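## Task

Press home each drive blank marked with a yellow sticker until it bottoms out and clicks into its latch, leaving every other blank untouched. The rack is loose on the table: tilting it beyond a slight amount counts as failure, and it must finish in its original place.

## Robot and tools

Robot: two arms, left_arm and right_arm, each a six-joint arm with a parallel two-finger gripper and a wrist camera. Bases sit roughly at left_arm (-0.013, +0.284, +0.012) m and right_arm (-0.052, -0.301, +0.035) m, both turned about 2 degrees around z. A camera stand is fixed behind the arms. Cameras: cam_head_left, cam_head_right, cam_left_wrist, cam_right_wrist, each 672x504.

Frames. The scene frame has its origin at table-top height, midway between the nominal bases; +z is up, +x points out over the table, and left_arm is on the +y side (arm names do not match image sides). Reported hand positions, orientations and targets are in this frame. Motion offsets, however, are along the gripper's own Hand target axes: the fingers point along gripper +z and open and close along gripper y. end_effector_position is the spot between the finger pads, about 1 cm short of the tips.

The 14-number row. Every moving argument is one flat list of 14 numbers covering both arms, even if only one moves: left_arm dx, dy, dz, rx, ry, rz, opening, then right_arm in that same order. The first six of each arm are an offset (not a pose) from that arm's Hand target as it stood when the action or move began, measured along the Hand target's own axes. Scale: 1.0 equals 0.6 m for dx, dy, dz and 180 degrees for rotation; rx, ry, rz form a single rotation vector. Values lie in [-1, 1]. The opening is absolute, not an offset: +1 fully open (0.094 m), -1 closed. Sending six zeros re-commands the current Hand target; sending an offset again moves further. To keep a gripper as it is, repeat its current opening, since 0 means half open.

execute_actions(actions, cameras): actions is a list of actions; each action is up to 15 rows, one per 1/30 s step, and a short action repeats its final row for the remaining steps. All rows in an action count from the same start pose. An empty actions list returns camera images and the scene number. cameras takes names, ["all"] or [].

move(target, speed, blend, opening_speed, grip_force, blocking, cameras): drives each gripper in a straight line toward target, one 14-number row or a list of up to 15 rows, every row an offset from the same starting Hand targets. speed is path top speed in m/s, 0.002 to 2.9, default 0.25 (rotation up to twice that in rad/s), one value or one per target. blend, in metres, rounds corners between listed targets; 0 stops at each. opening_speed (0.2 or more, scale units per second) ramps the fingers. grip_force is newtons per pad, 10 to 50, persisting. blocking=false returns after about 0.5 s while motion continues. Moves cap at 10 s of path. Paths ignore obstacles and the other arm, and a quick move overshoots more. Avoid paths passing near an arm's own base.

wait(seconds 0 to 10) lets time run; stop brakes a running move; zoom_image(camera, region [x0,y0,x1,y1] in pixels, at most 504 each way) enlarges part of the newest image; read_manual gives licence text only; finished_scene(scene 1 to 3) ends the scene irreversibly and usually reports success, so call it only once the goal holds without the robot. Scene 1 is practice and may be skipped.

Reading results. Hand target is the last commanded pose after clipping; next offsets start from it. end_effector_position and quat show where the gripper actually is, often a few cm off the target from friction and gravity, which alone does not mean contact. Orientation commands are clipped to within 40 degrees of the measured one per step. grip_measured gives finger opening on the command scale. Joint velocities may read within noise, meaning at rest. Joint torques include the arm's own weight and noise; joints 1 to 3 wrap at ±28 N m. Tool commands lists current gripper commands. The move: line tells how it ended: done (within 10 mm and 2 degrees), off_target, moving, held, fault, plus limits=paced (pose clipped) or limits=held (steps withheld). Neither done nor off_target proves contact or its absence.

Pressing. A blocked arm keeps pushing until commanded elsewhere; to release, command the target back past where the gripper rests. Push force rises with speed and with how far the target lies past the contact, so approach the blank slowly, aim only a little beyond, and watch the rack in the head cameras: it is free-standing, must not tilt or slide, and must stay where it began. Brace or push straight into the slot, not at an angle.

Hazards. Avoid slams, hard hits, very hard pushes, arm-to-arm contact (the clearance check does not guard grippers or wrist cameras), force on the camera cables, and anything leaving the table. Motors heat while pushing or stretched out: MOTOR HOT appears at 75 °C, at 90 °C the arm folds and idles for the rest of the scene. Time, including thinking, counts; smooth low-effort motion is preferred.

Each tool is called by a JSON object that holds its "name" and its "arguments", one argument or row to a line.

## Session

{"name": "execute_actions", "arguments": {
  "actions": []
}}

{"name": "zoom_image", "arguments": {
  "camera": "cam_head_left",
  "region": [200, 50, 520, 210]
}}

{"name": "zoom_image", "arguments": {
  "camera": "cam_head_right",
  "region": [180, 50, 500, 210]
}}

Scene clock: 0.00 s.
left_arm: end_effector_position=(+0.3172, +0.2883, +0.3071) grip_measured=+1.000 end_effector_quat_wxyz=(+0.478, -0.116, +0.791, -0.364) | right_arm: end_effector_position=(+0.2194, -0.3113, +0.3402) grip_measured=+1.000 end_effector_quat_wxyz=(+0.569, +0.170, +0.783, +0.184)
Joint positions: left_arm=[0.496 1.041 0.924 -0.35 0.905 -0.418 0.094] | right_arm=[-0.237 0.627 0.815 -0.497 -0.358 0.414 0.094]
Joint velocities: within noise
Joint torques (N m): no reading
Heat: left arm: 29 °C; right arm: 30 °C.
Hand target: left_arm +0.3155, +0.2839, +0.3206; +0.493, -0.095, +0.785, -0.362 | right_arm +0.2186, -0.3117, +0.3463; +0.576, +0.165, +0.780, +0.181
Tool commands: left_gripper/opening=+1.0 right_gripper/opening=+1.0

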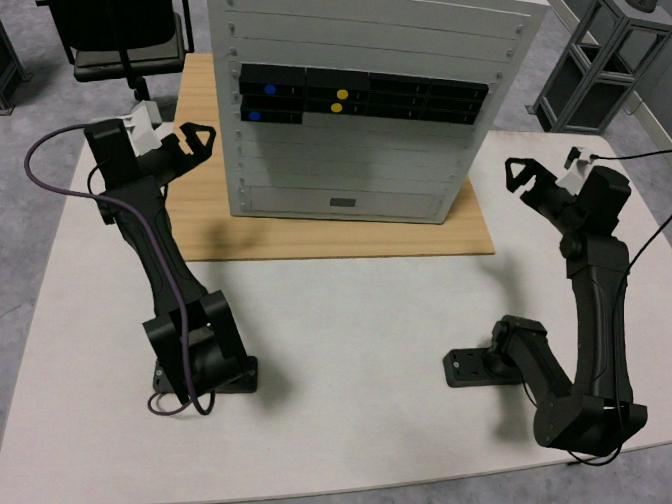

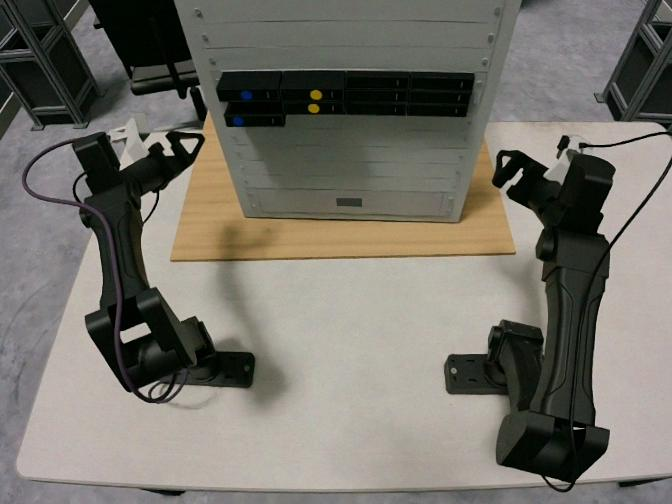

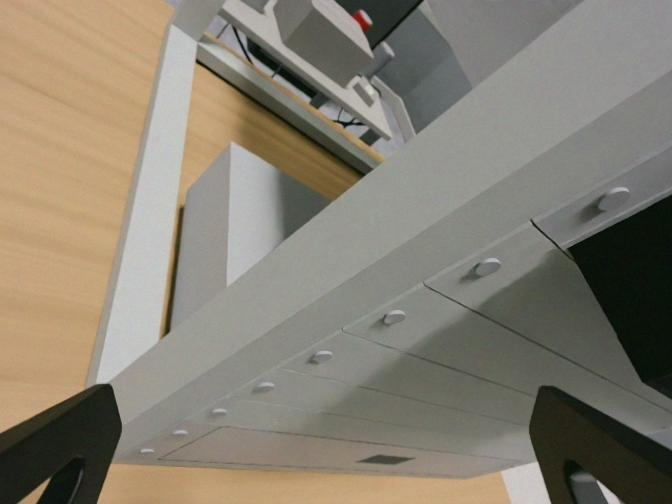

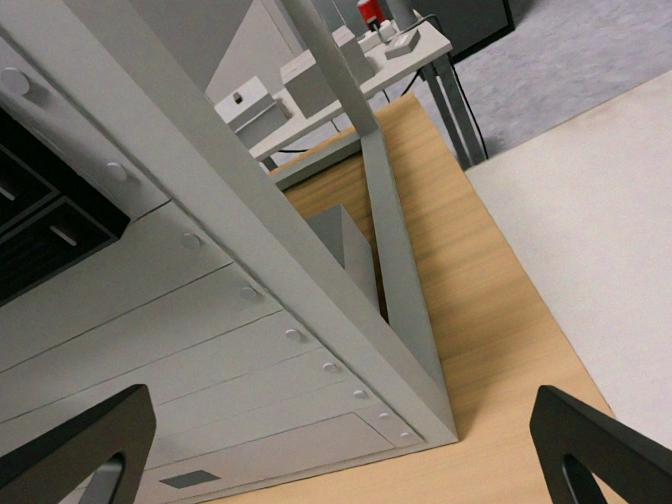

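Scaled by 1.575 from the camera's 672x504 image, which has a finer 960x720 frame.

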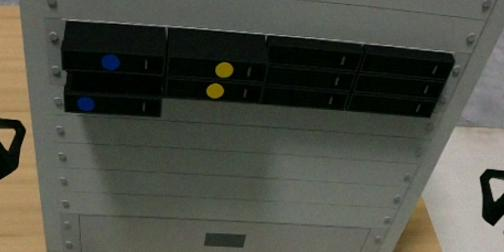

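Scaled by 1.575 from the camera's 672x504 image, which has a finer 960x720 frame.

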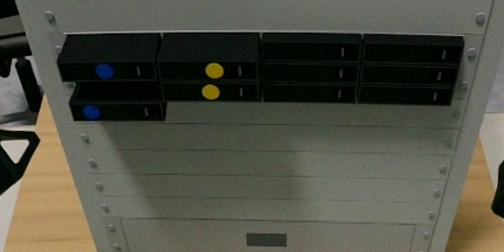

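{"name": "move", "arguments": {
  "target": [
    [0.0615,-0.1168,-0.1237,-0.062,-0.068,0.106,-1,0,0,0,0,0,0,1],
    [0.1748,-0.4227,-0.0407,-0.1241,-0.1358,0.2125,-1,0,0,0,0,0,0,1]
  ],
  "blend": [0.03,0],
  "cameras": ["all"]
}}

Scene clock: 6.10 s.
left_arm: end_effector_position=(+0.1886, +0.0467, +0.4115) grip_measured=-0.996 end_effector_quat_wxyz=(+0.699, +0.034, +0.714, +0.011) | right_arm: end_effector_position=(+0.2194, -0.3113, +0.3402) grip_measured=+1.000 end_effector_quat_wxyz=(+0.569, +0.170, +0.783, +0.184)
Joint positions: left_arm=[-1.44 1.171 1.154 -0.173 -1.448 -0.125 0] | right_arm=[-0.237 0.627 0.815 -0.497 -0.358 0.414 0.094]
Joint torques (N m): left_arm=[0.68 -4.29 5.26 1.9 -0.28 0.08] | right_arm=[-0.05 0.23 7.32 1.59 -0.08 -0.04]
Heat: left arm: 29 °C; right arm: 31 °C.
Hand target: left_arm +0.1902, +0.0598, +0.4208; +0.707, +0.000, +0.707, +0.000 | right_arm +0.2186, -0.3117, +0.3463; +0.576, +0.165, +0.780, +0.181
Off the commanded pose: left_arm 0.016 m, 4 deg | right_arm 0.006 m, 1 deg.
move: off_target (left_arm)

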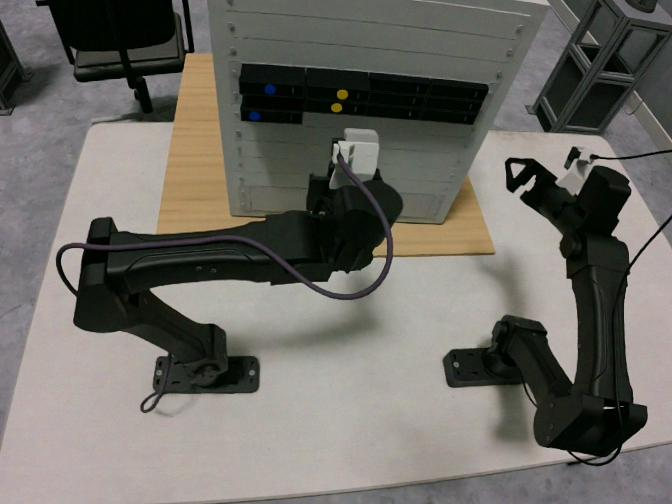

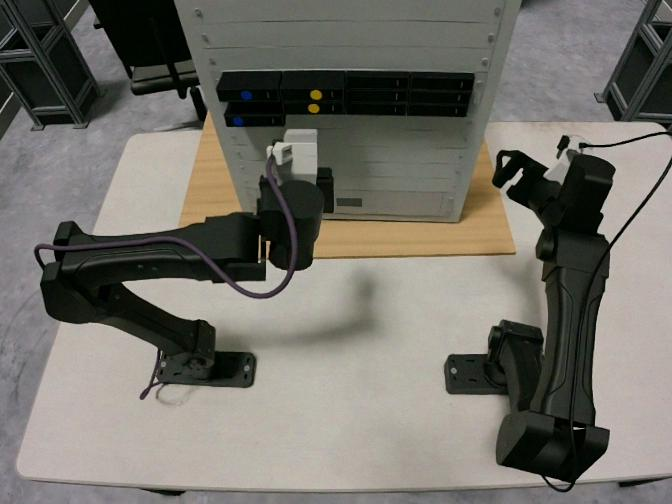

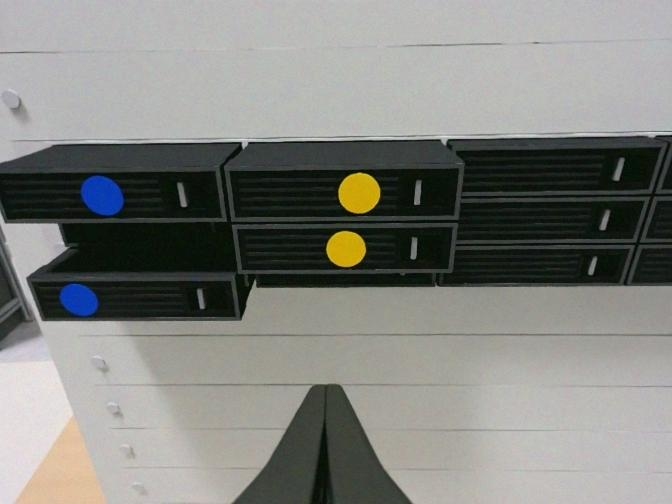

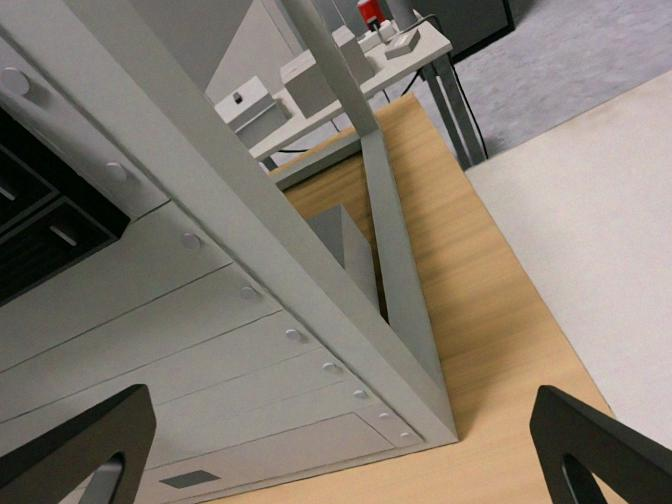

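{"name": "move", "arguments": {
  "target": [-0.035,-0.043,0.11,0,0,0,-1,0,0,0,0,0,0,1],
  "cameras": ["cam_left_wrist"],
  "speed": 0.15
}}

Scene clock: 9.97 s.
left_arm: end_effector_position=(+0.2556, +0.0349, +0.4195) grip_measured=-0.996 end_effector_quat_wxyz=(+0.695, +0.026, +0.718, +0.033) | right_arm: end_effector_position=(+0.2194, -0.3113, +0.3402) grip_measured=+1.000 end_effector_quat_wxyz=(+0.569, +0.170, +0.783, +0.184)
Joint positions: left_arm=[-1.193 1.295 1.246 -0.048 -1.244 -0.008 0] | right_arm=[-0.237 0.627 0.815 -0.497 -0.358 0.414 0.094]
Joint torques (N m): left_arm=[0.68 -3.43 9.02 2.06 0.13 0.08] | right_arm=[-0.03 0.23 7.32 1.58 -0.08 -0.04]
Heat: left arm: 30 °C; right arm: 31 °C.
Hand target: left_arm +0.2562, +0.0340, +0.4417; +0.707, +0.000, +0.707, +0.000 | right_arm +0.2186, -0.3117, +0.3463; +0.576, +0.165, +0.780, +0.181
Off the commanded pose: left_arm 0.022 m, 5 deg | right_arm 0.006 m, 1 deg.
move: off_target (left_arm)
Images, in order (width x height): cam_left_wrist 672x504.

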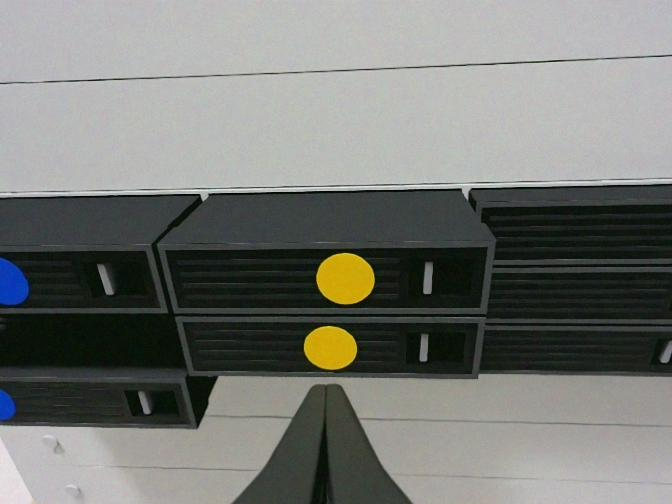

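{"name": "move", "arguments": {
  "target": [-0.0167,0,0.085,0,0,0,-1,0,0,0,0,0,0,1],
  "cameras": ["cam_left_wrist"],
  "speed": 0.06
}}

Scene clock: 12.33 s.
left_arm: end_effector_position=(+0.3073, +0.0351, +0.4289) grip_measured=-0.996 end_effector_quat_wxyz=(+0.693, +0.020, +0.720, +0.028) | right_arm: end_effector_position=(+0.2194, -0.3113, +0.3402) grip_measured=+1.000 end_effector_quat_wxyz=(+0.569, +0.170, +0.783, +0.184)
Joint positions: left_arm=[-1.022 1.383 1.35 -0.048 -1.077 -0.002 0] | right_arm=[-0.237 0.627 0.815 -0.497 -0.358 0.414 0.094]
Joint torques (N m): left_arm=[0.53 -4.25 9.13 1.98 0.19 0.06] | right_arm=[-0.03 0.23 7.3 1.59 -0.08 -0.04]
Heat: left arm: 30 °C; right arm: 31 °C.
Hand target: left_arm +0.3073, +0.0340, +0.4517; +0.707, +0.000, +0.707, +0.000 | right_arm +0.2186, -0.3117, +0.3463; +0.576, +0.165, +0.780, +0.181
Off the commanded pose: left_arm 0.023 m, 5 deg | right_arm 0.006 m, 1 deg.
move: off_target (left_arm)
Images, in order (width x height): cam_left_wrist 672x504.

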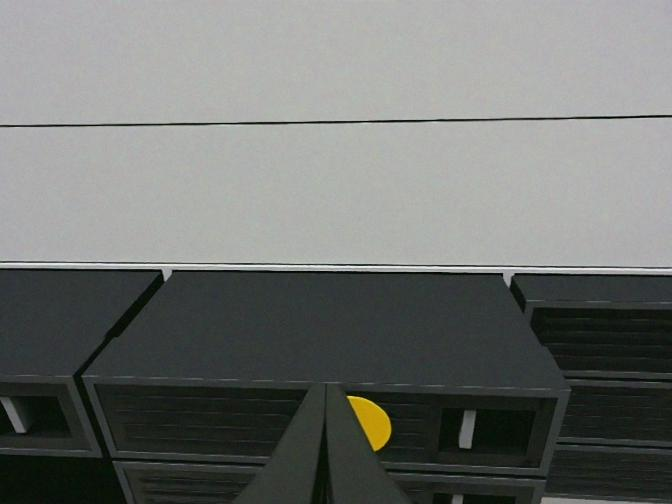

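{"name": "move", "arguments": {
  "target": [
    [0,0,-0.04,0,0,0,-1,0,0,0,0,0,0,1],
    [0.0183,0,-0.04,0,0,0,-1,0,0,0,0,0,0,1]
  ],
  "cameras": ["cam_left_wrist"],
  "speed": 0.1
}}

Scene clock: 14.43 s.
left_arm: end_effector_position=(+0.2870, +0.0225, +0.4234) grip_measured=-0.996 end_effector_quat_wxyz=(+0.692, +0.036, +0.720, +0.021) | right_arm: end_effector_position=(+0.2194, -0.3113, +0.3402) grip_measured=+1.000 end_effector_quat_wxyz=(+0.569, +0.170, +0.783, +0.184)
Joint positions: left_arm=[-1.096 1.367 1.321 -0.046 -1.116 -0.002 0] | right_arm=[-0.237 0.627 0.815 -0.497 -0.358 0.414 0.094]
Joint torques (N m): left_arm=[-0.55 -6.43 5.6 2.15 -0.18 -0.03] | right_arm=[-0.05 0.21 7.32 1.59 -0.08 -0.04]
Heat: left arm: 30 °C; right arm: 32 °C.
Hand target: left_arm +0.2832, +0.0340, +0.4408; +0.707, +0.000, +0.707, +0.000 | right_arm +0.2186, -0.3117, +0.3463; +0.576, +0.165, +0.780, +0.181
Off the commanded pose: left_arm 0.021 m, 5 deg | right_arm 0.006 m, 1 deg.
move: off_target (left_arm)
Images, in order (width x height): cam_left_wrist 672x504.

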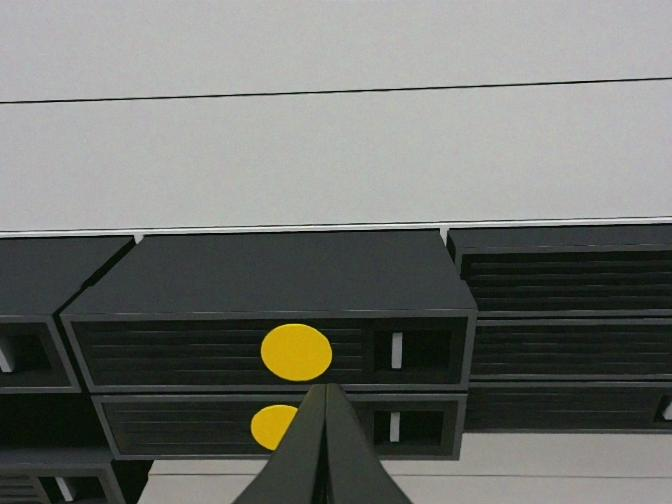

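{"name": "move", "arguments": {
  "target": [0,0.022,0,0,0,0,-1,0,0,0,0,0,0,1],
  "cameras": ["cam_left_wrist"],
  "speed": 0.1
}}

Scene clock: 16.33 s.
left_arm: end_effector_position=(+0.2836, +0.0364, +0.4267) grip_measured=-0.996 end_effector_quat_wxyz=(+0.695, +0.029, +0.718, +0.019) | right_arm: end_effector_position=(+0.2194, -0.3113, +0.3402) grip_measured=+1.000 end_effector_quat_wxyz=(+0.569, +0.170, +0.783, +0.184)
Joint positions: left_arm=[-1.088 1.32 1.289 -0.046 -1.116 -0.002 0] | right_arm=[-0.237 0.627 0.815 -0.497 -0.358 0.414 0.094]
Joint torques (N m): left_arm=[0.69 -5.82 5.5 2.09 0.02 -0.01] | right_arm=[-0.05 0.24 7.32 1.58 -0.07 -0.04]
Heat: left arm: 30 °C; right arm: 32 °C.
Hand target: left_arm +0.2833, +0.0472, +0.4408; +0.707, +0.000, +0.707, +0.000 | right_arm +0.2186, -0.3117, +0.3463; +0.576, +0.165, +0.780, +0.181
Off the commanded pose: left_arm 0.018 m, 4 deg | right_arm 0.006 m, 1 deg.
move: off_target (left_arm)
Images, in order (width x height): cam_left_wrist 672x504.

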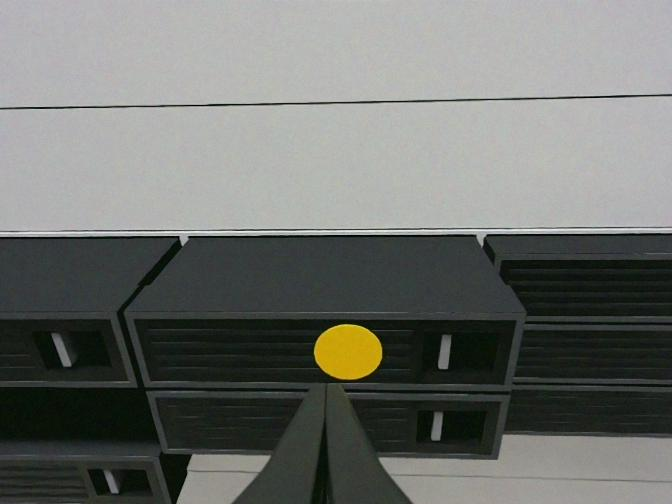

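{"name": "move", "arguments": {
  "target": [0.004,-0.008,0.04,0,0,0,-1,0,0,0,0,0,0,1],
  "cameras": ["cam_left_wrist"],
  "speed": 0.04
}}

Scene clock: 18.33 s.
left_arm: end_effector_position=(+0.3059, +0.0415, +0.4191) grip_measured=-0.996 end_effector_quat_wxyz=(+0.691, +0.024, +0.721, +0.027) | right_arm: end_effector_position=(+0.2194, -0.3113, +0.3402) grip_measured=+1.000 end_effector_quat_wxyz=(+0.569, +0.170, +0.783, +0.184)
Joint positions: left_arm=[-1.013 1.349 1.289 -0.026 -1.06 -0.002 0] | right_arm=[-0.237 0.627 0.815 -0.497 -0.358 0.414 0.094]
Joint torques (N m): left_arm=[0.7 -4.16 7.58 2.2 0.18 0.02] | right_arm=[-0.05 0.21 7.32 1.59 -0.08 -0.04]
Heat: left arm: 30 °C; right arm: 32 °C.
Hand target: left_arm +0.3072, +0.0424, +0.4384; +0.707, +0.000, +0.707, +0.000 | right_arm +0.2186, -0.3117, +0.3463; +0.576, +0.165, +0.780, +0.181
Off the commanded pose: left_arm 0.019 m, 5 deg | right_arm 0.006 m, 1 deg.
move: off_target (left_arm)
Images, in order (width x height): cam_left_wrist 672x504.

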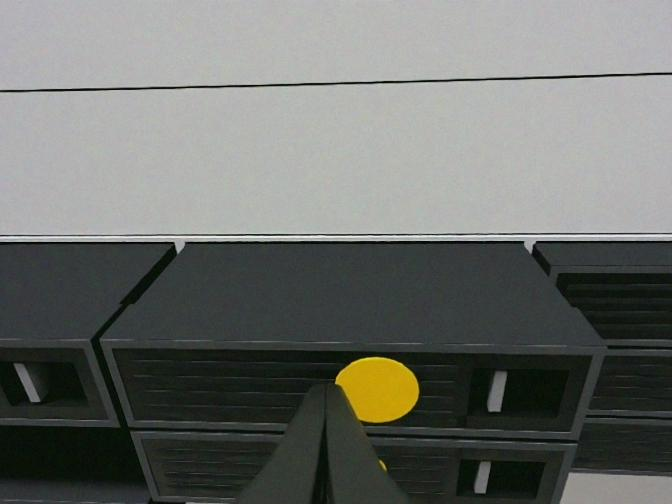

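{"name": "move", "arguments": {
  "target": [0,0,0.02,0,0,0,-1,0,0,0,0,0,0,1],
  "cameras": ["cam_left_wrist"],
  "speed": 0.04
}}

Scene clock: 19.97 s.
left_arm: end_effector_position=(+0.3150, +0.0407, +0.4155) grip_measured=-0.996 end_effector_quat_wxyz=(+0.690, +0.026, +0.723, +0.026) | right_arm: end_effector_position=(+0.2194, -0.3113, +0.3402) grip_measured=+1.000 end_effector_quat_wxyz=(+0.569, +0.170, +0.783, +0.184)
Joint positions: left_arm=[-0.985 1.364 1.289 -0.012 -1.027 -0.002 0] | right_arm=[-0.237 0.627 0.815 -0.497 -0.358 0.414 0.094]
Joint torques (N m): left_arm=[0.81 -3.88 8.66 2.19 0.18 0.04] | right_arm=[-0.02 0.23 7.32 1.59 -0.08 -0.04]
Heat: left arm: 31 °C; right arm: 32 °C.
Hand target: left_arm +0.3192, +0.0424, +0.4383; +0.707, +0.000, +0.707, +0.000 | right_arm +0.2186, -0.3117, +0.3463; +0.576, +0.165, +0.780, +0.181
Off the commanded pose: left_arm 0.023 m, 5 deg | right_arm 0.006 m, 1 deg.
move: off_target (left_arm)
Images, in order (width x height): cam_left_wrist 672x504.

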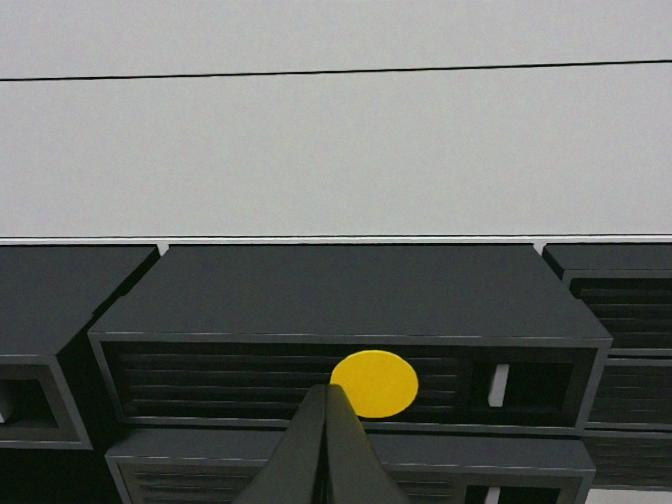

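{"name": "move", "arguments": {
  "target": [-0.007,0,0.0167,0,0,0,-1,0,0,0,0,0,0,1],
  "cameras": ["cam_left_wrist"],
  "speed": 0.04
}}

{"name": "move", "arguments": {
  "target": [-0.005,0,0.0167,0,0,0,-1,0,0,0,0,0,0,1],
  "cameras": ["cam_left_wrist"],
  "speed": 0.04
}}

Scene clock: 21.63 s.
left_arm: end_effector_position=(+0.3251, +0.0403, +0.4203) grip_measured=-0.996 end_effector_quat_wxyz=(+0.692, +0.022, +0.721, +0.022) | right_arm: end_effector_position=(+0.2194, -0.3113, +0.3402) grip_measured=+1.000 end_effector_quat_wxyz=(+0.569, +0.170, +0.783, +0.184)
Joint positions: left_arm=[-0.956 1.387 1.321 -0.011 -0.998 -0.002 0] | right_arm=[-0.237 0.627 0.815 -0.497 -0.358 0.414 0.094]
Joint torques (N m): left_arm=[0.84 -4.18 9.11 2.05 0.18 0.04] | right_arm=[-0.05 0.24 7.32 1.59 -0.08 -0.03]
Heat: left arm: 31 °C; right arm: 32 °C.
Hand target: left_arm +0.3293, +0.0424, +0.4425; +0.707, +0.000, +0.707, +0.000 | right_arm +0.2186, -0.3117, +0.3463; +0.576, +0.165, +0.780, +0.181
Off the commanded pose: left_arm 0.023 m, 4 deg | right_arm 0.006 m, 1 deg.
move: off_target (left_arm)
Images, in order (width x height): cam_left_wrist 672x504.

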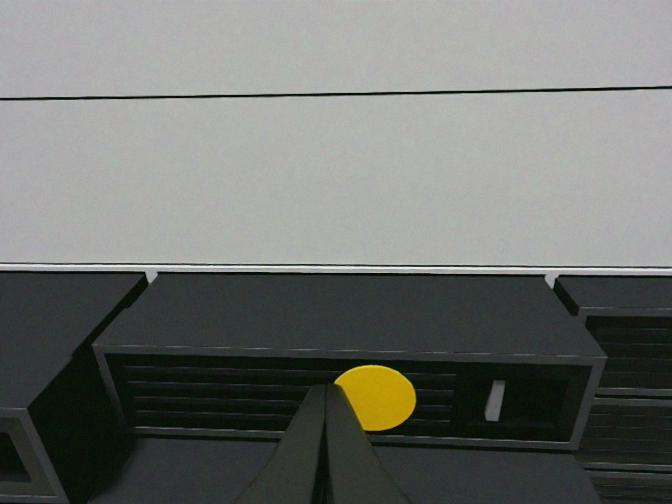

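Scene clock: 22.63 s.
left_arm: end_effector_position=(+0.3350, +0.0405, +0.4237) grip_measured=-0.996 end_effector_quat_wxyz=(+0.693, +0.019, +0.721, +0.021) | right_arm: end_effector_position=(+0.2194, -0.3113, +0.3402) grip_measured=+1.000 end_effector_quat_wxyz=(+0.569, +0.170, +0.783, +0.184)
Joint positions: left_arm=[-0.929 1.41 1.35 -0.011 -0.974 -0.002 0] | right_arm=[-0.237 0.627 0.815 -0.497 -0.358 0.414 0.094]
Joint torques (N m): left_arm=[0.91 -4.33 9.25 1.99 0.19 0.08] | right_arm=[-0.06 0.23 7.36 1.59 -0.08 -0.04]
Heat: left arm: 31 °C; right arm: 32 °C.
Hand target: left_arm +0.3393, +0.0424, +0.4455; +0.707, +0.000, +0.707, +0.000 | right_arm +0.2186, -0.3117, +0.3463; +0.576, +0.165, +0.780, +0.181
Off the commanded pose: left_arm 0.022 m, 4 deg | right_arm 0.006 m, 1 deg.
move: off_target (left_arm)
Images, in order (width x height): cam_left_wrist 672x504.

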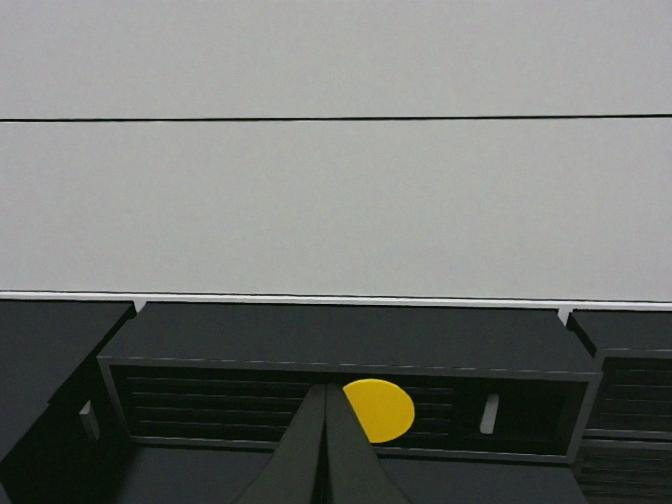

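{"name": "move", "arguments": {
  "target": [0.003,0,0.015,0,0,0,-1,0,0,0,0,0,0,1],
  "speed": 0.04
}}

{"name": "move", "arguments": {
  "target": [0,0,0.012,0,0,0,-1,0,0,0,0,0,0,1],
  "cameras": ["cam_left_wrist"],
  "speed": 0.04
}}

Scene clock: 24.20 s.
left_arm: end_effector_position=(+0.3412, +0.0398, +0.4252) grip_measured=-0.996 end_effector_quat_wxyz=(+0.693, +0.020, +0.721, +0.017) | right_arm: end_effector_position=(+0.2194, -0.3113, +0.3402) grip_measured=+1.000 end_effector_quat_wxyz=(+0.569, +0.170, +0.783, +0.184)
Joint positions: left_arm=[-0.91 1.423 1.365 -0.011 -0.948 -0.002 0] | right_arm=[-0.237 0.627 0.815 -0.497 -0.358 0.414 0.094]
Joint torques (N m): left_arm=[1.37 -3.88 8.61 2.09 0.18 0.06] | right_arm=[-0.06 0.23 7.32 1.59 -0.08 -0.04]
Heat: left arm: 31 °C; right arm: 32 °C.
Hand target: left_arm +0.3483, +0.0424, +0.4437; +0.707, +0.000, +0.707, +0.000 | right_arm +0.2186, -0.3117, +0.3463; +0.576, +0.165, +0.780, +0.181
Off the commanded pose: left_arm 0.020 m, 4 deg | right_arm 0.006 m, 1 deg.
move: off_target (left_arm)

Scene clock: 25.20 s.
left_arm: end_effector_position=(+0.3431, +0.0400, +0.4268) grip_measured=-0.996 end_effector_quat_wxyz=(+0.694, +0.019, +0.720, +0.015) | right_arm: end_effector_position=(+0.2194, -0.3113, +0.3402) grip_measured=+1.000 end_effector_quat_wxyz=(+0.569, +0.170, +0.783, +0.184)
Joint positions: left_arm=[-0.904 1.426 1.371 -0.009 -0.94 -0.002 0] | right_arm=[-0.237 0.627 0.815 -0.497 -0.358 0.414 0.094]
Joint torques (N m): left_arm=[2.48 -3.17 9.25 2.13 0.25 0.07] | right_arm=[-0.03 0.24 7.32 1.59 -0.08 -0.04]
Heat: left arm: 31 °C; right arm: 32 °C.
Hand target: left_arm +0.3555, +0.0424, +0.4437; +0.707, +0.000, +0.707, +0.000 | right_arm +0.2186, -0.3117, +0.3463; +0.576, +0.165, +0.780, +0.181
Off the commanded pose: left_arm 0.021 m, 4 deg | right_arm 0.006 m, 1 deg.
move: off_target (left_arm)
Images, in order (width x height): cam_left_wrist 672x504.

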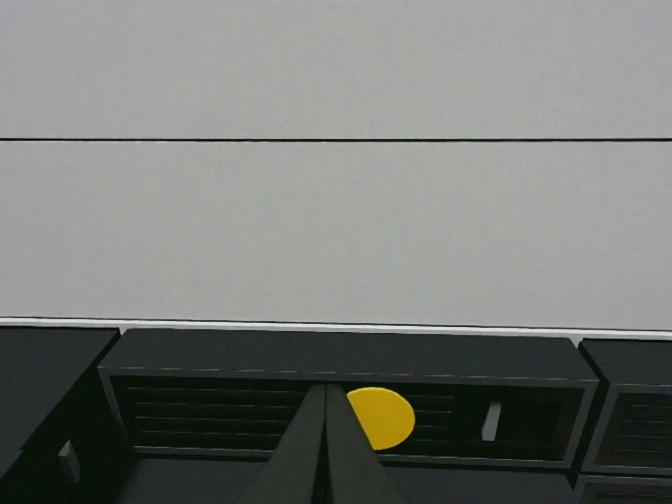

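{"name": "move", "arguments": {
  "target": [0.01,0,0.013,0,0,0,-1,0,0,0,0,0,0,1],
  "cameras": ["cam_left_wrist"],
  "speed": 0.04
}}

{"name": "move", "arguments": {
  "target": [0.0,0,0.015,0,0,0,-1,0,0,0,0,0,0,1],
  "cameras": ["cam_left_wrist"],
  "speed": 0.04
}}

Scene clock: 26.63 s.
left_arm: end_effector_position=(+0.3434, +0.0396, +0.4262) grip_measured=-0.996 end_effector_quat_wxyz=(+0.693, +0.020, +0.720, +0.016) | right_arm: end_effector_position=(+0.2194, -0.3113, +0.3402) grip_measured=+1.000 end_effector_quat_wxyz=(+0.569, +0.170, +0.783, +0.184)
Joint positions: left_arm=[-0.904 1.427 1.371 -0.009 -0.94 -0.002 0] | right_arm=[-0.237 0.627 0.815 -0.497 -0.358 0.414 0.094]
Joint torques (N m): left_arm=[4.03 -2.36 8.14 2.4 0.45 0.05] | right_arm=[-0.03 0.23 7.31 1.59 -0.08 -0.04]
Heat: left arm: 31 °C; right arm: 32 °C.
Hand target: left_arm +0.3633, +0.0424, +0.4377; +0.707, +0.000, +0.707, +0.000 | right_arm +0.2186, -0.3117, +0.3463; +0.576, +0.165, +0.780, +0.181
Off the commanded pose: left_arm 0.023 m, 4 deg | right_arm 0.006 m, 1 deg.
move: off_target (left_arm)
Images, in order (width x height): cam_left_wrist 672x504.

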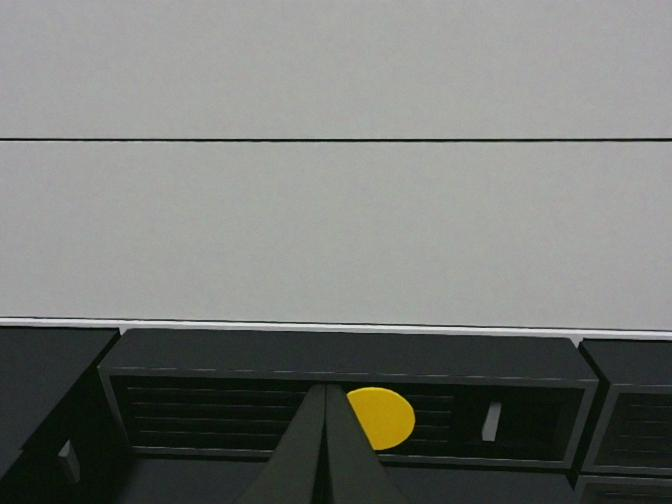

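Scene clock: 27.63 s.
left_arm: end_effector_position=(+0.3438, +0.0396, +0.4262) grip_measured=-0.996 end_effector_quat_wxyz=(+0.693, +0.020, +0.720, +0.015) | right_arm: end_effector_position=(+0.2194, -0.3113, +0.3402) grip_measured=+1.000 end_effector_quat_wxyz=(+0.569, +0.170, +0.783, +0.184)
Joint positions: left_arm=[-0.903 1.427 1.371 -0.009 -0.937 -0.002 0] | right_arm=[-0.237 0.627 0.815 -0.497 -0.358 0.414 0.094]
Joint torques (N m): left_arm=[5.81 -1.21 9.01 2.46 0.64 0.06] | right_arm=[-0.03 0.23 7.32 1.59 -0.09 -0.04]
Heat: left arm: 31 °C; right arm: 32 °C.
Hand target: left_arm +0.3723, +0.0424, +0.4377; +0.707, +0.000, +0.707, +0.000 | right_arm +0.2186, -0.3117, +0.3463; +0.576, +0.165, +0.780, +0.181
Off the commanded pose: left_arm 0.031 m, 4 deg | right_arm 0.006 m, 1 deg.
move: off_target (left_arm)
Images, in order (width x height): cam_left_wrist 672x504.

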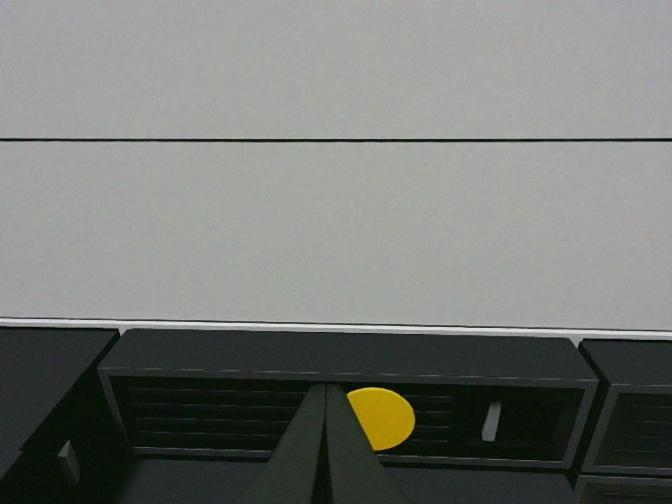

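{"name": "move", "arguments": {
  "target": [0.0,0,-0.2,0,0,0,-1,0,0,0,0,0,0,1],
  "cameras": ["cam_left_wrist"],
  "speed": 0.15
}}

Scene clock: 30.33 s.
left_arm: end_effector_position=(+0.2545, +0.0313, +0.4313) grip_measured=-0.996 end_effector_quat_wxyz=(+0.703, +0.017, +0.711, +0.001) | right_arm: end_effector_position=(+0.2194, -0.3113, +0.3402) grip_measured=+1.000 end_effector_quat_wxyz=(+0.569, +0.170, +0.783, +0.184)
Joint positions: left_arm=[-1.194 1.288 1.253 0.005 -1.215 -0.002 0] | right_arm=[-0.237 0.627 0.815 -0.497 -0.358 0.414 0.094]
Joint torques (N m): left_arm=[-0.46 -5.24 5.53 1.51 -0.12 0.02] | right_arm=[-0.03 0.23 7.34 1.59 -0.08 -0.03]
Heat: left arm: 31 °C; right arm: 32 °C.
Hand target: left_arm +0.2523, +0.0424, +0.4378; +0.707, +0.000, +0.707, +0.000 | right_arm +0.2186, -0.3117, +0.3463; +0.576, +0.165, +0.780, +0.181
Off the commanded pose: left_arm 0.013 m, 2 deg | right_arm 0.006 m, 1 deg.
move: off_target (left_arm)
Images, in order (width x height): cam_left_wrist 672x504.

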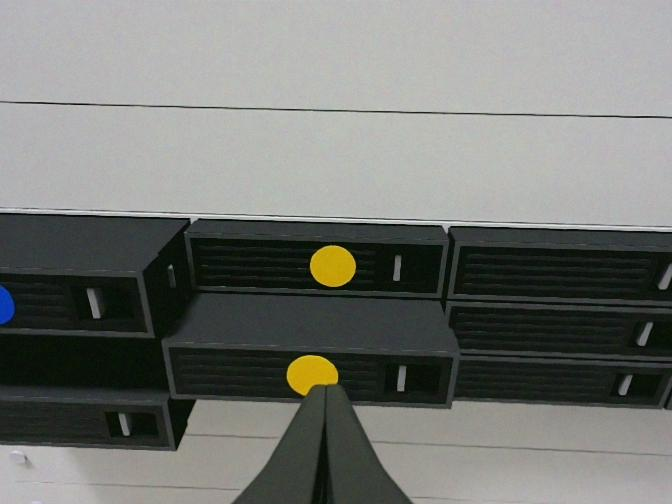

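{"name": "move", "arguments": {
  "target": [0.0447,0.0,0.05,0,0,0,-1,0,0,0,0,0,0,1],
  "cameras": ["cam_left_wrist"],
  "speed": 0.1
}}

Scene clock: 32.83 s.
left_arm: end_effector_position=(+0.2821, +0.0452, +0.4059) grip_measured=-0.996 end_effector_quat_wxyz=(+0.698, +0.013, +0.715, +0.022) | right_arm: end_effector_position=(+0.2194, -0.3113, +0.3402) grip_measured=+1.000 end_effector_quat_wxyz=(+0.569, +0.170, +0.783, +0.184)
Joint positions: left_arm=[-1.087 1.288 1.169 0.061 -1.141 -0.002 0] | right_arm=[-0.237 0.627 0.815 -0.497 -0.358 0.414 0.094]
Joint torques (N m): left_arm=[0.58 -3.43 5.48 2.13 0.18 -0.03] | right_arm=[-0.03 0.23 7.34 1.58 -0.08 -0.04]
Heat: left arm: 31 °C; right arm: 33 °C.
Hand target: left_arm +0.2823, +0.0424, +0.4109; +0.707, +0.000, +0.707, +0.000 | right_arm +0.2186, -0.3117, +0.3463; +0.576, +0.165, +0.780, +0.181
Off the commanded pose: left_arm 0.006 m, 3 deg | right_arm 0.006 m, 1 deg.
move: off_target (left_arm)
Images, in order (width x height): cam_left_wrist 672x504.

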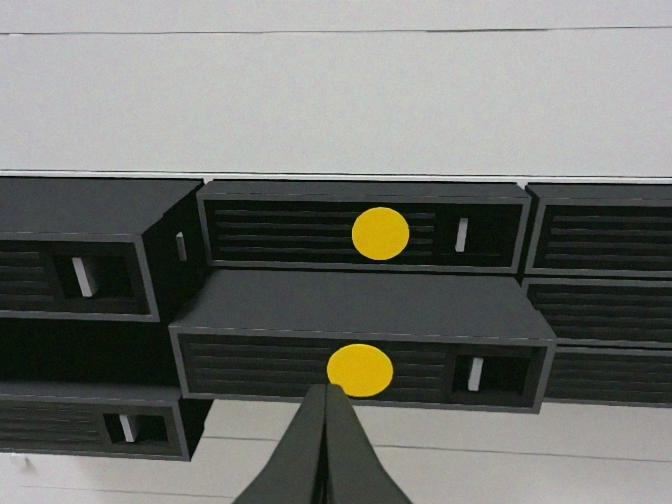

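{"name": "move", "arguments": {
  "target": [
    [0.0117,-0.018,0.01,0,0,0,-1,0,0,0,0,0,0,1],
    [0.0117,-0.018,0.05,0,0,0,-1,0,0,0,0,0,0,1]
  ],
  "cameras": ["cam_left_wrist"],
  "speed": 0.05
}}

Scene clock: 35.60 s.
left_arm: end_effector_position=(+0.3098, +0.0322, +0.3842) grip_measured=-0.996 end_effector_quat_wxyz=(+0.691, +0.024, +0.722, +0.028) | right_arm: end_effector_position=(+0.2194, -0.3113, +0.3402) grip_measured=+1.000 end_effector_quat_wxyz=(+0.569, +0.170, +0.783, +0.184)
Joint positions: left_arm=[-1.018 1.373 1.169 0.117 -1.066 -0.002 0] | right_arm=[-0.237 0.627 0.815 -0.497 -0.358 0.414 0.094]
Joint torques (N m): left_arm=[0.66 -4.36 7.97 2.23 0.15 0.05] | right_arm=[-0.03 0.23 7.31 1.58 -0.08 -0.04]
Heat: left arm: 31 °C; right arm: 33 °C.
Hand target: left_arm +0.3123, +0.0316, +0.4039; +0.707, +0.000, +0.707, +0.000 | right_arm +0.2186, -0.3117, +0.3463; +0.576, +0.165, +0.780, +0.181
Off the commanded pose: left_arm 0.020 m, 5 deg | right_arm 0.006 m, 1 deg.
move: off_target (left_arm)
Images, in order (width x height): cam_left_wrist 672x504.

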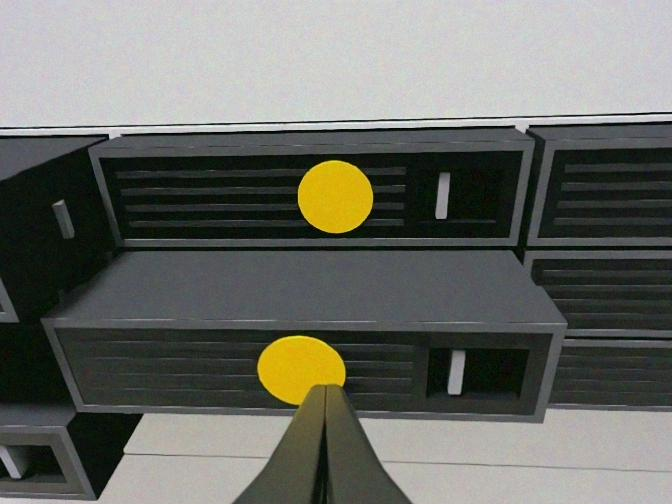

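{"name": "move", "arguments": {
  "target": [-0.014,0.004,0.017,0,0,0,-1,0,0,0,0,0,0,1],
  "cameras": ["cam_left_wrist"],
  "speed": 0.04
}}

{"name": "move", "arguments": {
  "target": [0,0,0.02,0,0,0,-1,0,0,0,0,0,0,1],
  "cameras": ["cam_left_wrist"],
  "speed": 0.04
}}

Scene clock: 37.43 s.
left_arm: end_effector_position=(+0.3178, +0.0320, +0.3902) grip_measured=-0.996 end_effector_quat_wxyz=(+0.694, +0.022, +0.720, +0.020) | right_arm: end_effector_position=(+0.2194, -0.3113, +0.3402) grip_measured=+1.000 end_effector_quat_wxyz=(+0.569, +0.170, +0.783, +0.184)
Joint positions: left_arm=[-0.992 1.384 1.194 0.118 -1.031 -0.002 0] | right_arm=[-0.237 0.627 0.815 -0.497 -0.358 0.414 0.094]
Joint torques (N m): left_arm=[0.7 -4.31 9.36 1.95 0.19 0.06] | right_arm=[-0.03 0.23 7.31 1.59 -0.08 -0.04]
Heat: left arm: 31 °C; right arm: 33 °C.
Hand target: left_arm +0.3225, +0.0340, +0.4123; +0.707, +0.000, +0.707, +0.000 | right_arm +0.2186, -0.3117, +0.3463; +0.576, +0.165, +0.780, +0.181
Off the commanded pose: left_arm 0.023 m, 4 deg | right_arm 0.006 m, 1 deg.
move: off_target (left_arm)
Images, in order (width x height): cam_left_wrist 672x504.

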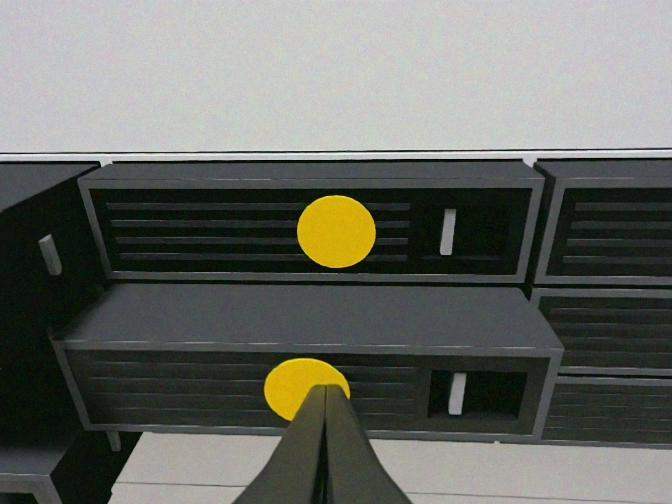

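Scene clock: 38.63 s.
left_arm: end_effector_position=(+0.3296, +0.0318, +0.3890) grip_measured=-0.996 end_effector_quat_wxyz=(+0.692, +0.023, +0.721, +0.021) | right_arm: end_effector_position=(+0.2194, -0.3113, +0.3402) grip_measured=+1.000 end_effector_quat_wxyz=(+0.569, +0.170, +0.783, +0.184)
Joint positions: left_arm=[-0.958 1.409 1.213 0.118 -0.997 -0.002 0] | right_arm=[-0.237 0.627 0.815 -0.497 -0.358 0.414 0.094]
Joint torques (N m): left_arm=[0.66 -4.56 9.39 2 0.18 0.06] | right_arm=[-0.05 0.24 7.31 1.58 -0.08 -0.04]
Heat: left arm: 31 °C; right arm: 33 °C.
Hand target: left_arm +0.3345, +0.0340, +0.4123; +0.707, +0.000, +0.707, +0.000 | right_arm +0.2186, -0.3117, +0.3463; +0.576, +0.165, +0.780, +0.181
Off the commanded pose: left_arm 0.024 m, 4 deg | right_arm 0.006 m, 1 deg.
move: off_target (left_arm)
Images, in order (width x height): cam_left_wrist 672x504.

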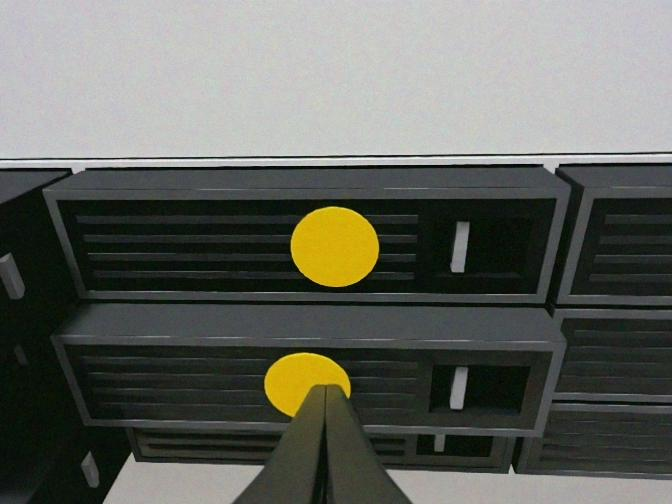

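{"name": "move", "arguments": {
  "target": [0,0,0.025,0,0,0,-1,0,0,0,0,0,0,1],
  "speed": 0.04
}}

{"name": "move", "arguments": {
  "target": [0,0,0.02,0,0,0,-1,0,0,0,0,0,0,1],
  "cameras": ["cam_left_wrist"],
  "speed": 0.04
}}

{"name": "move", "arguments": {
  "target": [0,0,0.015,0,0,0,-1,0,0,0,0,0,0,1],
  "cameras": ["cam_left_wrist"],
  "speed": 0.04
}}

Scene clock: 40.57 s.
left_arm: end_effector_position=(+0.3425, +0.0326, +0.3884) grip_measured=-0.996 end_effector_quat_wxyz=(+0.690, +0.022, +0.723, +0.023) | right_arm: end_effector_position=(+0.2194, -0.3113, +0.3402) grip_measured=+1.000 end_effector_quat_wxyz=(+0.569, +0.170, +0.783, +0.184)
Joint positions: left_arm=[-0.923 1.436 1.238 0.118 -0.966 -0.002 0] | right_arm=[-0.237 0.627 0.815 -0.497 -0.358 0.414 0.094]
Joint torques (N m): left_arm=[1.32 -4.46 9.52 2.09 0.19 0.06] | right_arm=[-0.03 0.24 7.32 1.58 -0.08 -0.03]
Heat: left arm: 31 °C; right arm: 33 °C.
Hand target: left_arm +0.3495, +0.0340, +0.4123; +0.707, +0.000, +0.707, +0.000 | right_arm +0.2186, -0.3117, +0.3463; +0.576, +0.165, +0.780, +0.181
Off the commanded pose: left_arm 0.025 m, 4 deg | right_arm 0.006 m, 1 deg.
move: off_target (left_arm)

Scene clock: 41.57 s.
left_arm: end_effector_position=(+0.3427, +0.0323, +0.3895) grip_measured=-0.996 end_effector_quat_wxyz=(+0.691, +0.021, +0.722, +0.023) | right_arm: end_effector_position=(+0.2194, -0.3113, +0.3402) grip_measured=+1.000 end_effector_quat_wxyz=(+0.569, +0.170, +0.783, +0.184)
Joint positions: left_arm=[-0.923 1.438 1.243 0.117 -0.966 -0.002 0] | right_arm=[-0.237 0.627 0.815 -0.497 -0.358 0.414 0.094]
Joint torques (N m): left_arm=[3.84 -2.99 10.61 2.18 0.48 0.1] | right_arm=[-0.03 0.21 7.3 1.58 -0.08 -0.04]
Heat: left arm: 31 °C; right arm: 33 °C.
Hand target: left_arm +0.3615, +0.0340, +0.4123; +0.707, +0.000, +0.707, +0.000 | right_arm +0.2186, -0.3117, +0.3463; +0.576, +0.165, +0.780, +0.181
Off the commanded pose: left_arm 0.030 m, 4 deg | right_arm 0.006 m, 1 deg.
move: off_target (left_arm)
Images, in order (width x height): cam_left_wrist 672x504.

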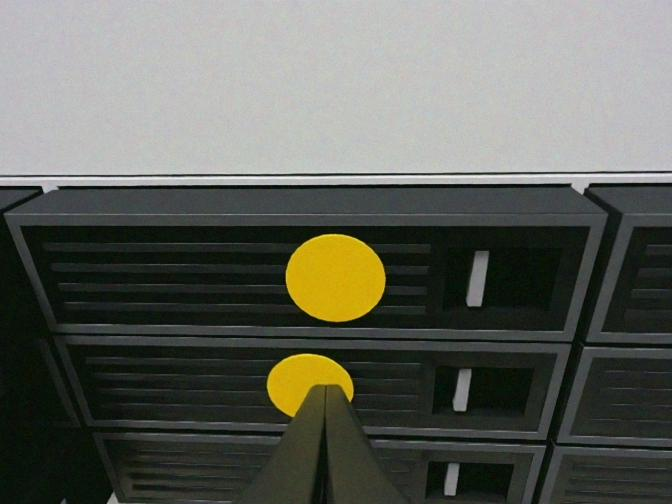

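Scene clock: 42.57 s.
left_arm: end_effector_position=(+0.3429, +0.0320, +0.3896) grip_measured=-0.996 end_effector_quat_wxyz=(+0.691, +0.022, +0.722, +0.023) | right_arm: end_effector_position=(+0.2194, -0.3113, +0.3402) grip_measured=+1.000 end_effector_quat_wxyz=(+0.569, +0.170, +0.783, +0.184)
Joint positions: left_arm=[-0.923 1.439 1.244 0.117 -0.966 -0.001 0] | right_arm=[-0.237 0.627 0.815 -0.497 -0.358 0.414 0.094]
Joint torques (N m): left_arm=[5.55 -2.02 11.34 2.21 0.7 0.09] | right_arm=[-0.02 0.24 7.34 1.58 -0.08 -0.04]
Heat: left arm: 32 °C; right arm: 33 °C.
Hand target: left_arm +0.3705, +0.0340, +0.4123; +0.707, +0.000, +0.707, +0.000 | right_arm +0.2186, -0.3117, +0.3463; +0.576, +0.165, +0.780, +0.181
Off the commanded pose: left_arm 0.036 m, 4 deg | right_arm 0.006 m, 1 deg.
move: off_target (left_arm)
Images, in order (width x height): cam_left_wrist 672x504.

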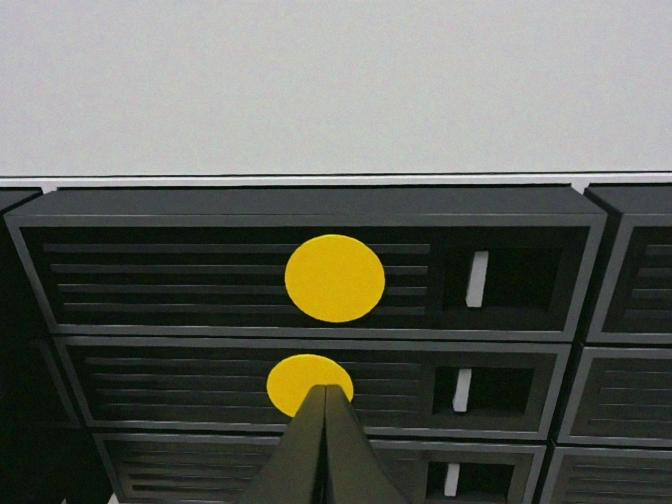

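{"name": "move", "arguments": {
  "target": [0.0,0,-0.25,0,0,0,-1,0,0,0,0,0,0,1],
  "cameras": ["cam_left_wrist","cam_head_left"],
  "speed": 0.18
}}

Scene clock: 44.63 s.
left_arm: end_effector_position=(+0.2223, +0.0226, +0.4069) grip_measured=-0.996 end_effector_quat_wxyz=(+0.706, +0.013, +0.708, +0.000) | right_arm: end_effector_position=(+0.2194, -0.3113, +0.3402) grip_measured=+1.000 end_effector_quat_wxyz=(+0.569, +0.170, +0.783, +0.184)
Joint positions: left_arm=[-1.321 1.272 1.137 0.118 -1.345 0.001 0] | right_arm=[-0.237 0.627 0.815 -0.497 -0.358 0.414 0.094]
Joint torques (N m): left_arm=[-0.44 -5.44 5.57 1.24 -0.13 0.01] | right_arm=[-0.05 0.24 7.32 1.59 -0.08 -0.04]
Heat: left arm: 31 °C; right arm: 33 °C.
Hand target: left_arm +0.2205, +0.0340, +0.4124; +0.707, +0.000, +0.707, +0.000 | right_arm +0.2186, -0.3117, +0.3463; +0.576, +0.165, +0.780, +0.181
Off the commanded pose: left_arm 0.013 m, 1 deg | right_arm 0.006 m, 1 deg.
move: off_target (left_arm)
Images, in order (width x height): cam_head_left 672x504, cam_left_wrist 672x504.

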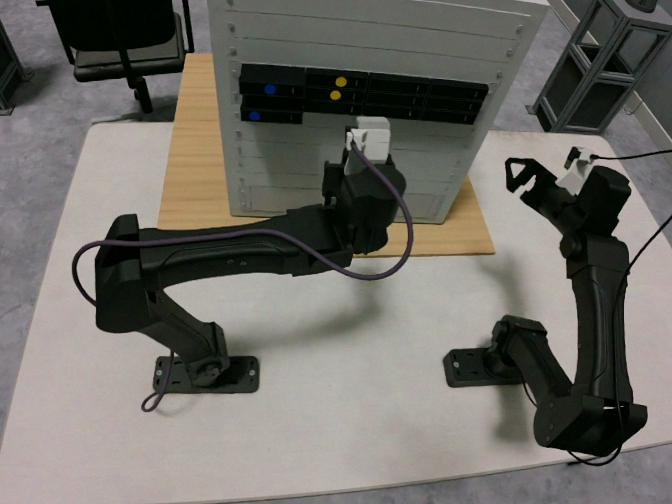

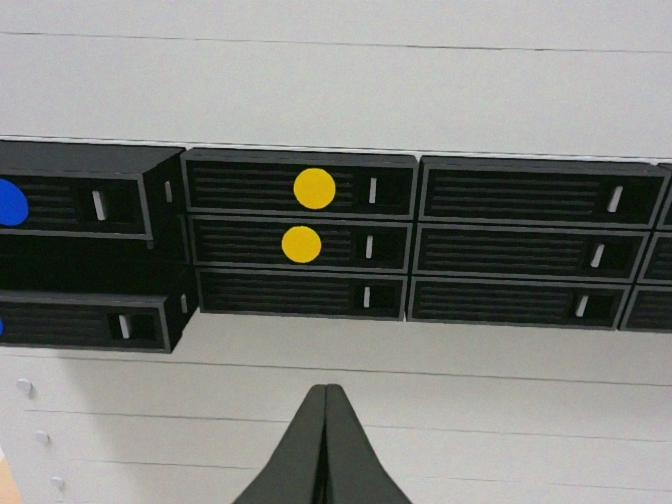

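Both latched; no other yellow.

{"name": "finished_scene", "arguments": {
  "scene": 2
}}

The scene is finished: the task was done.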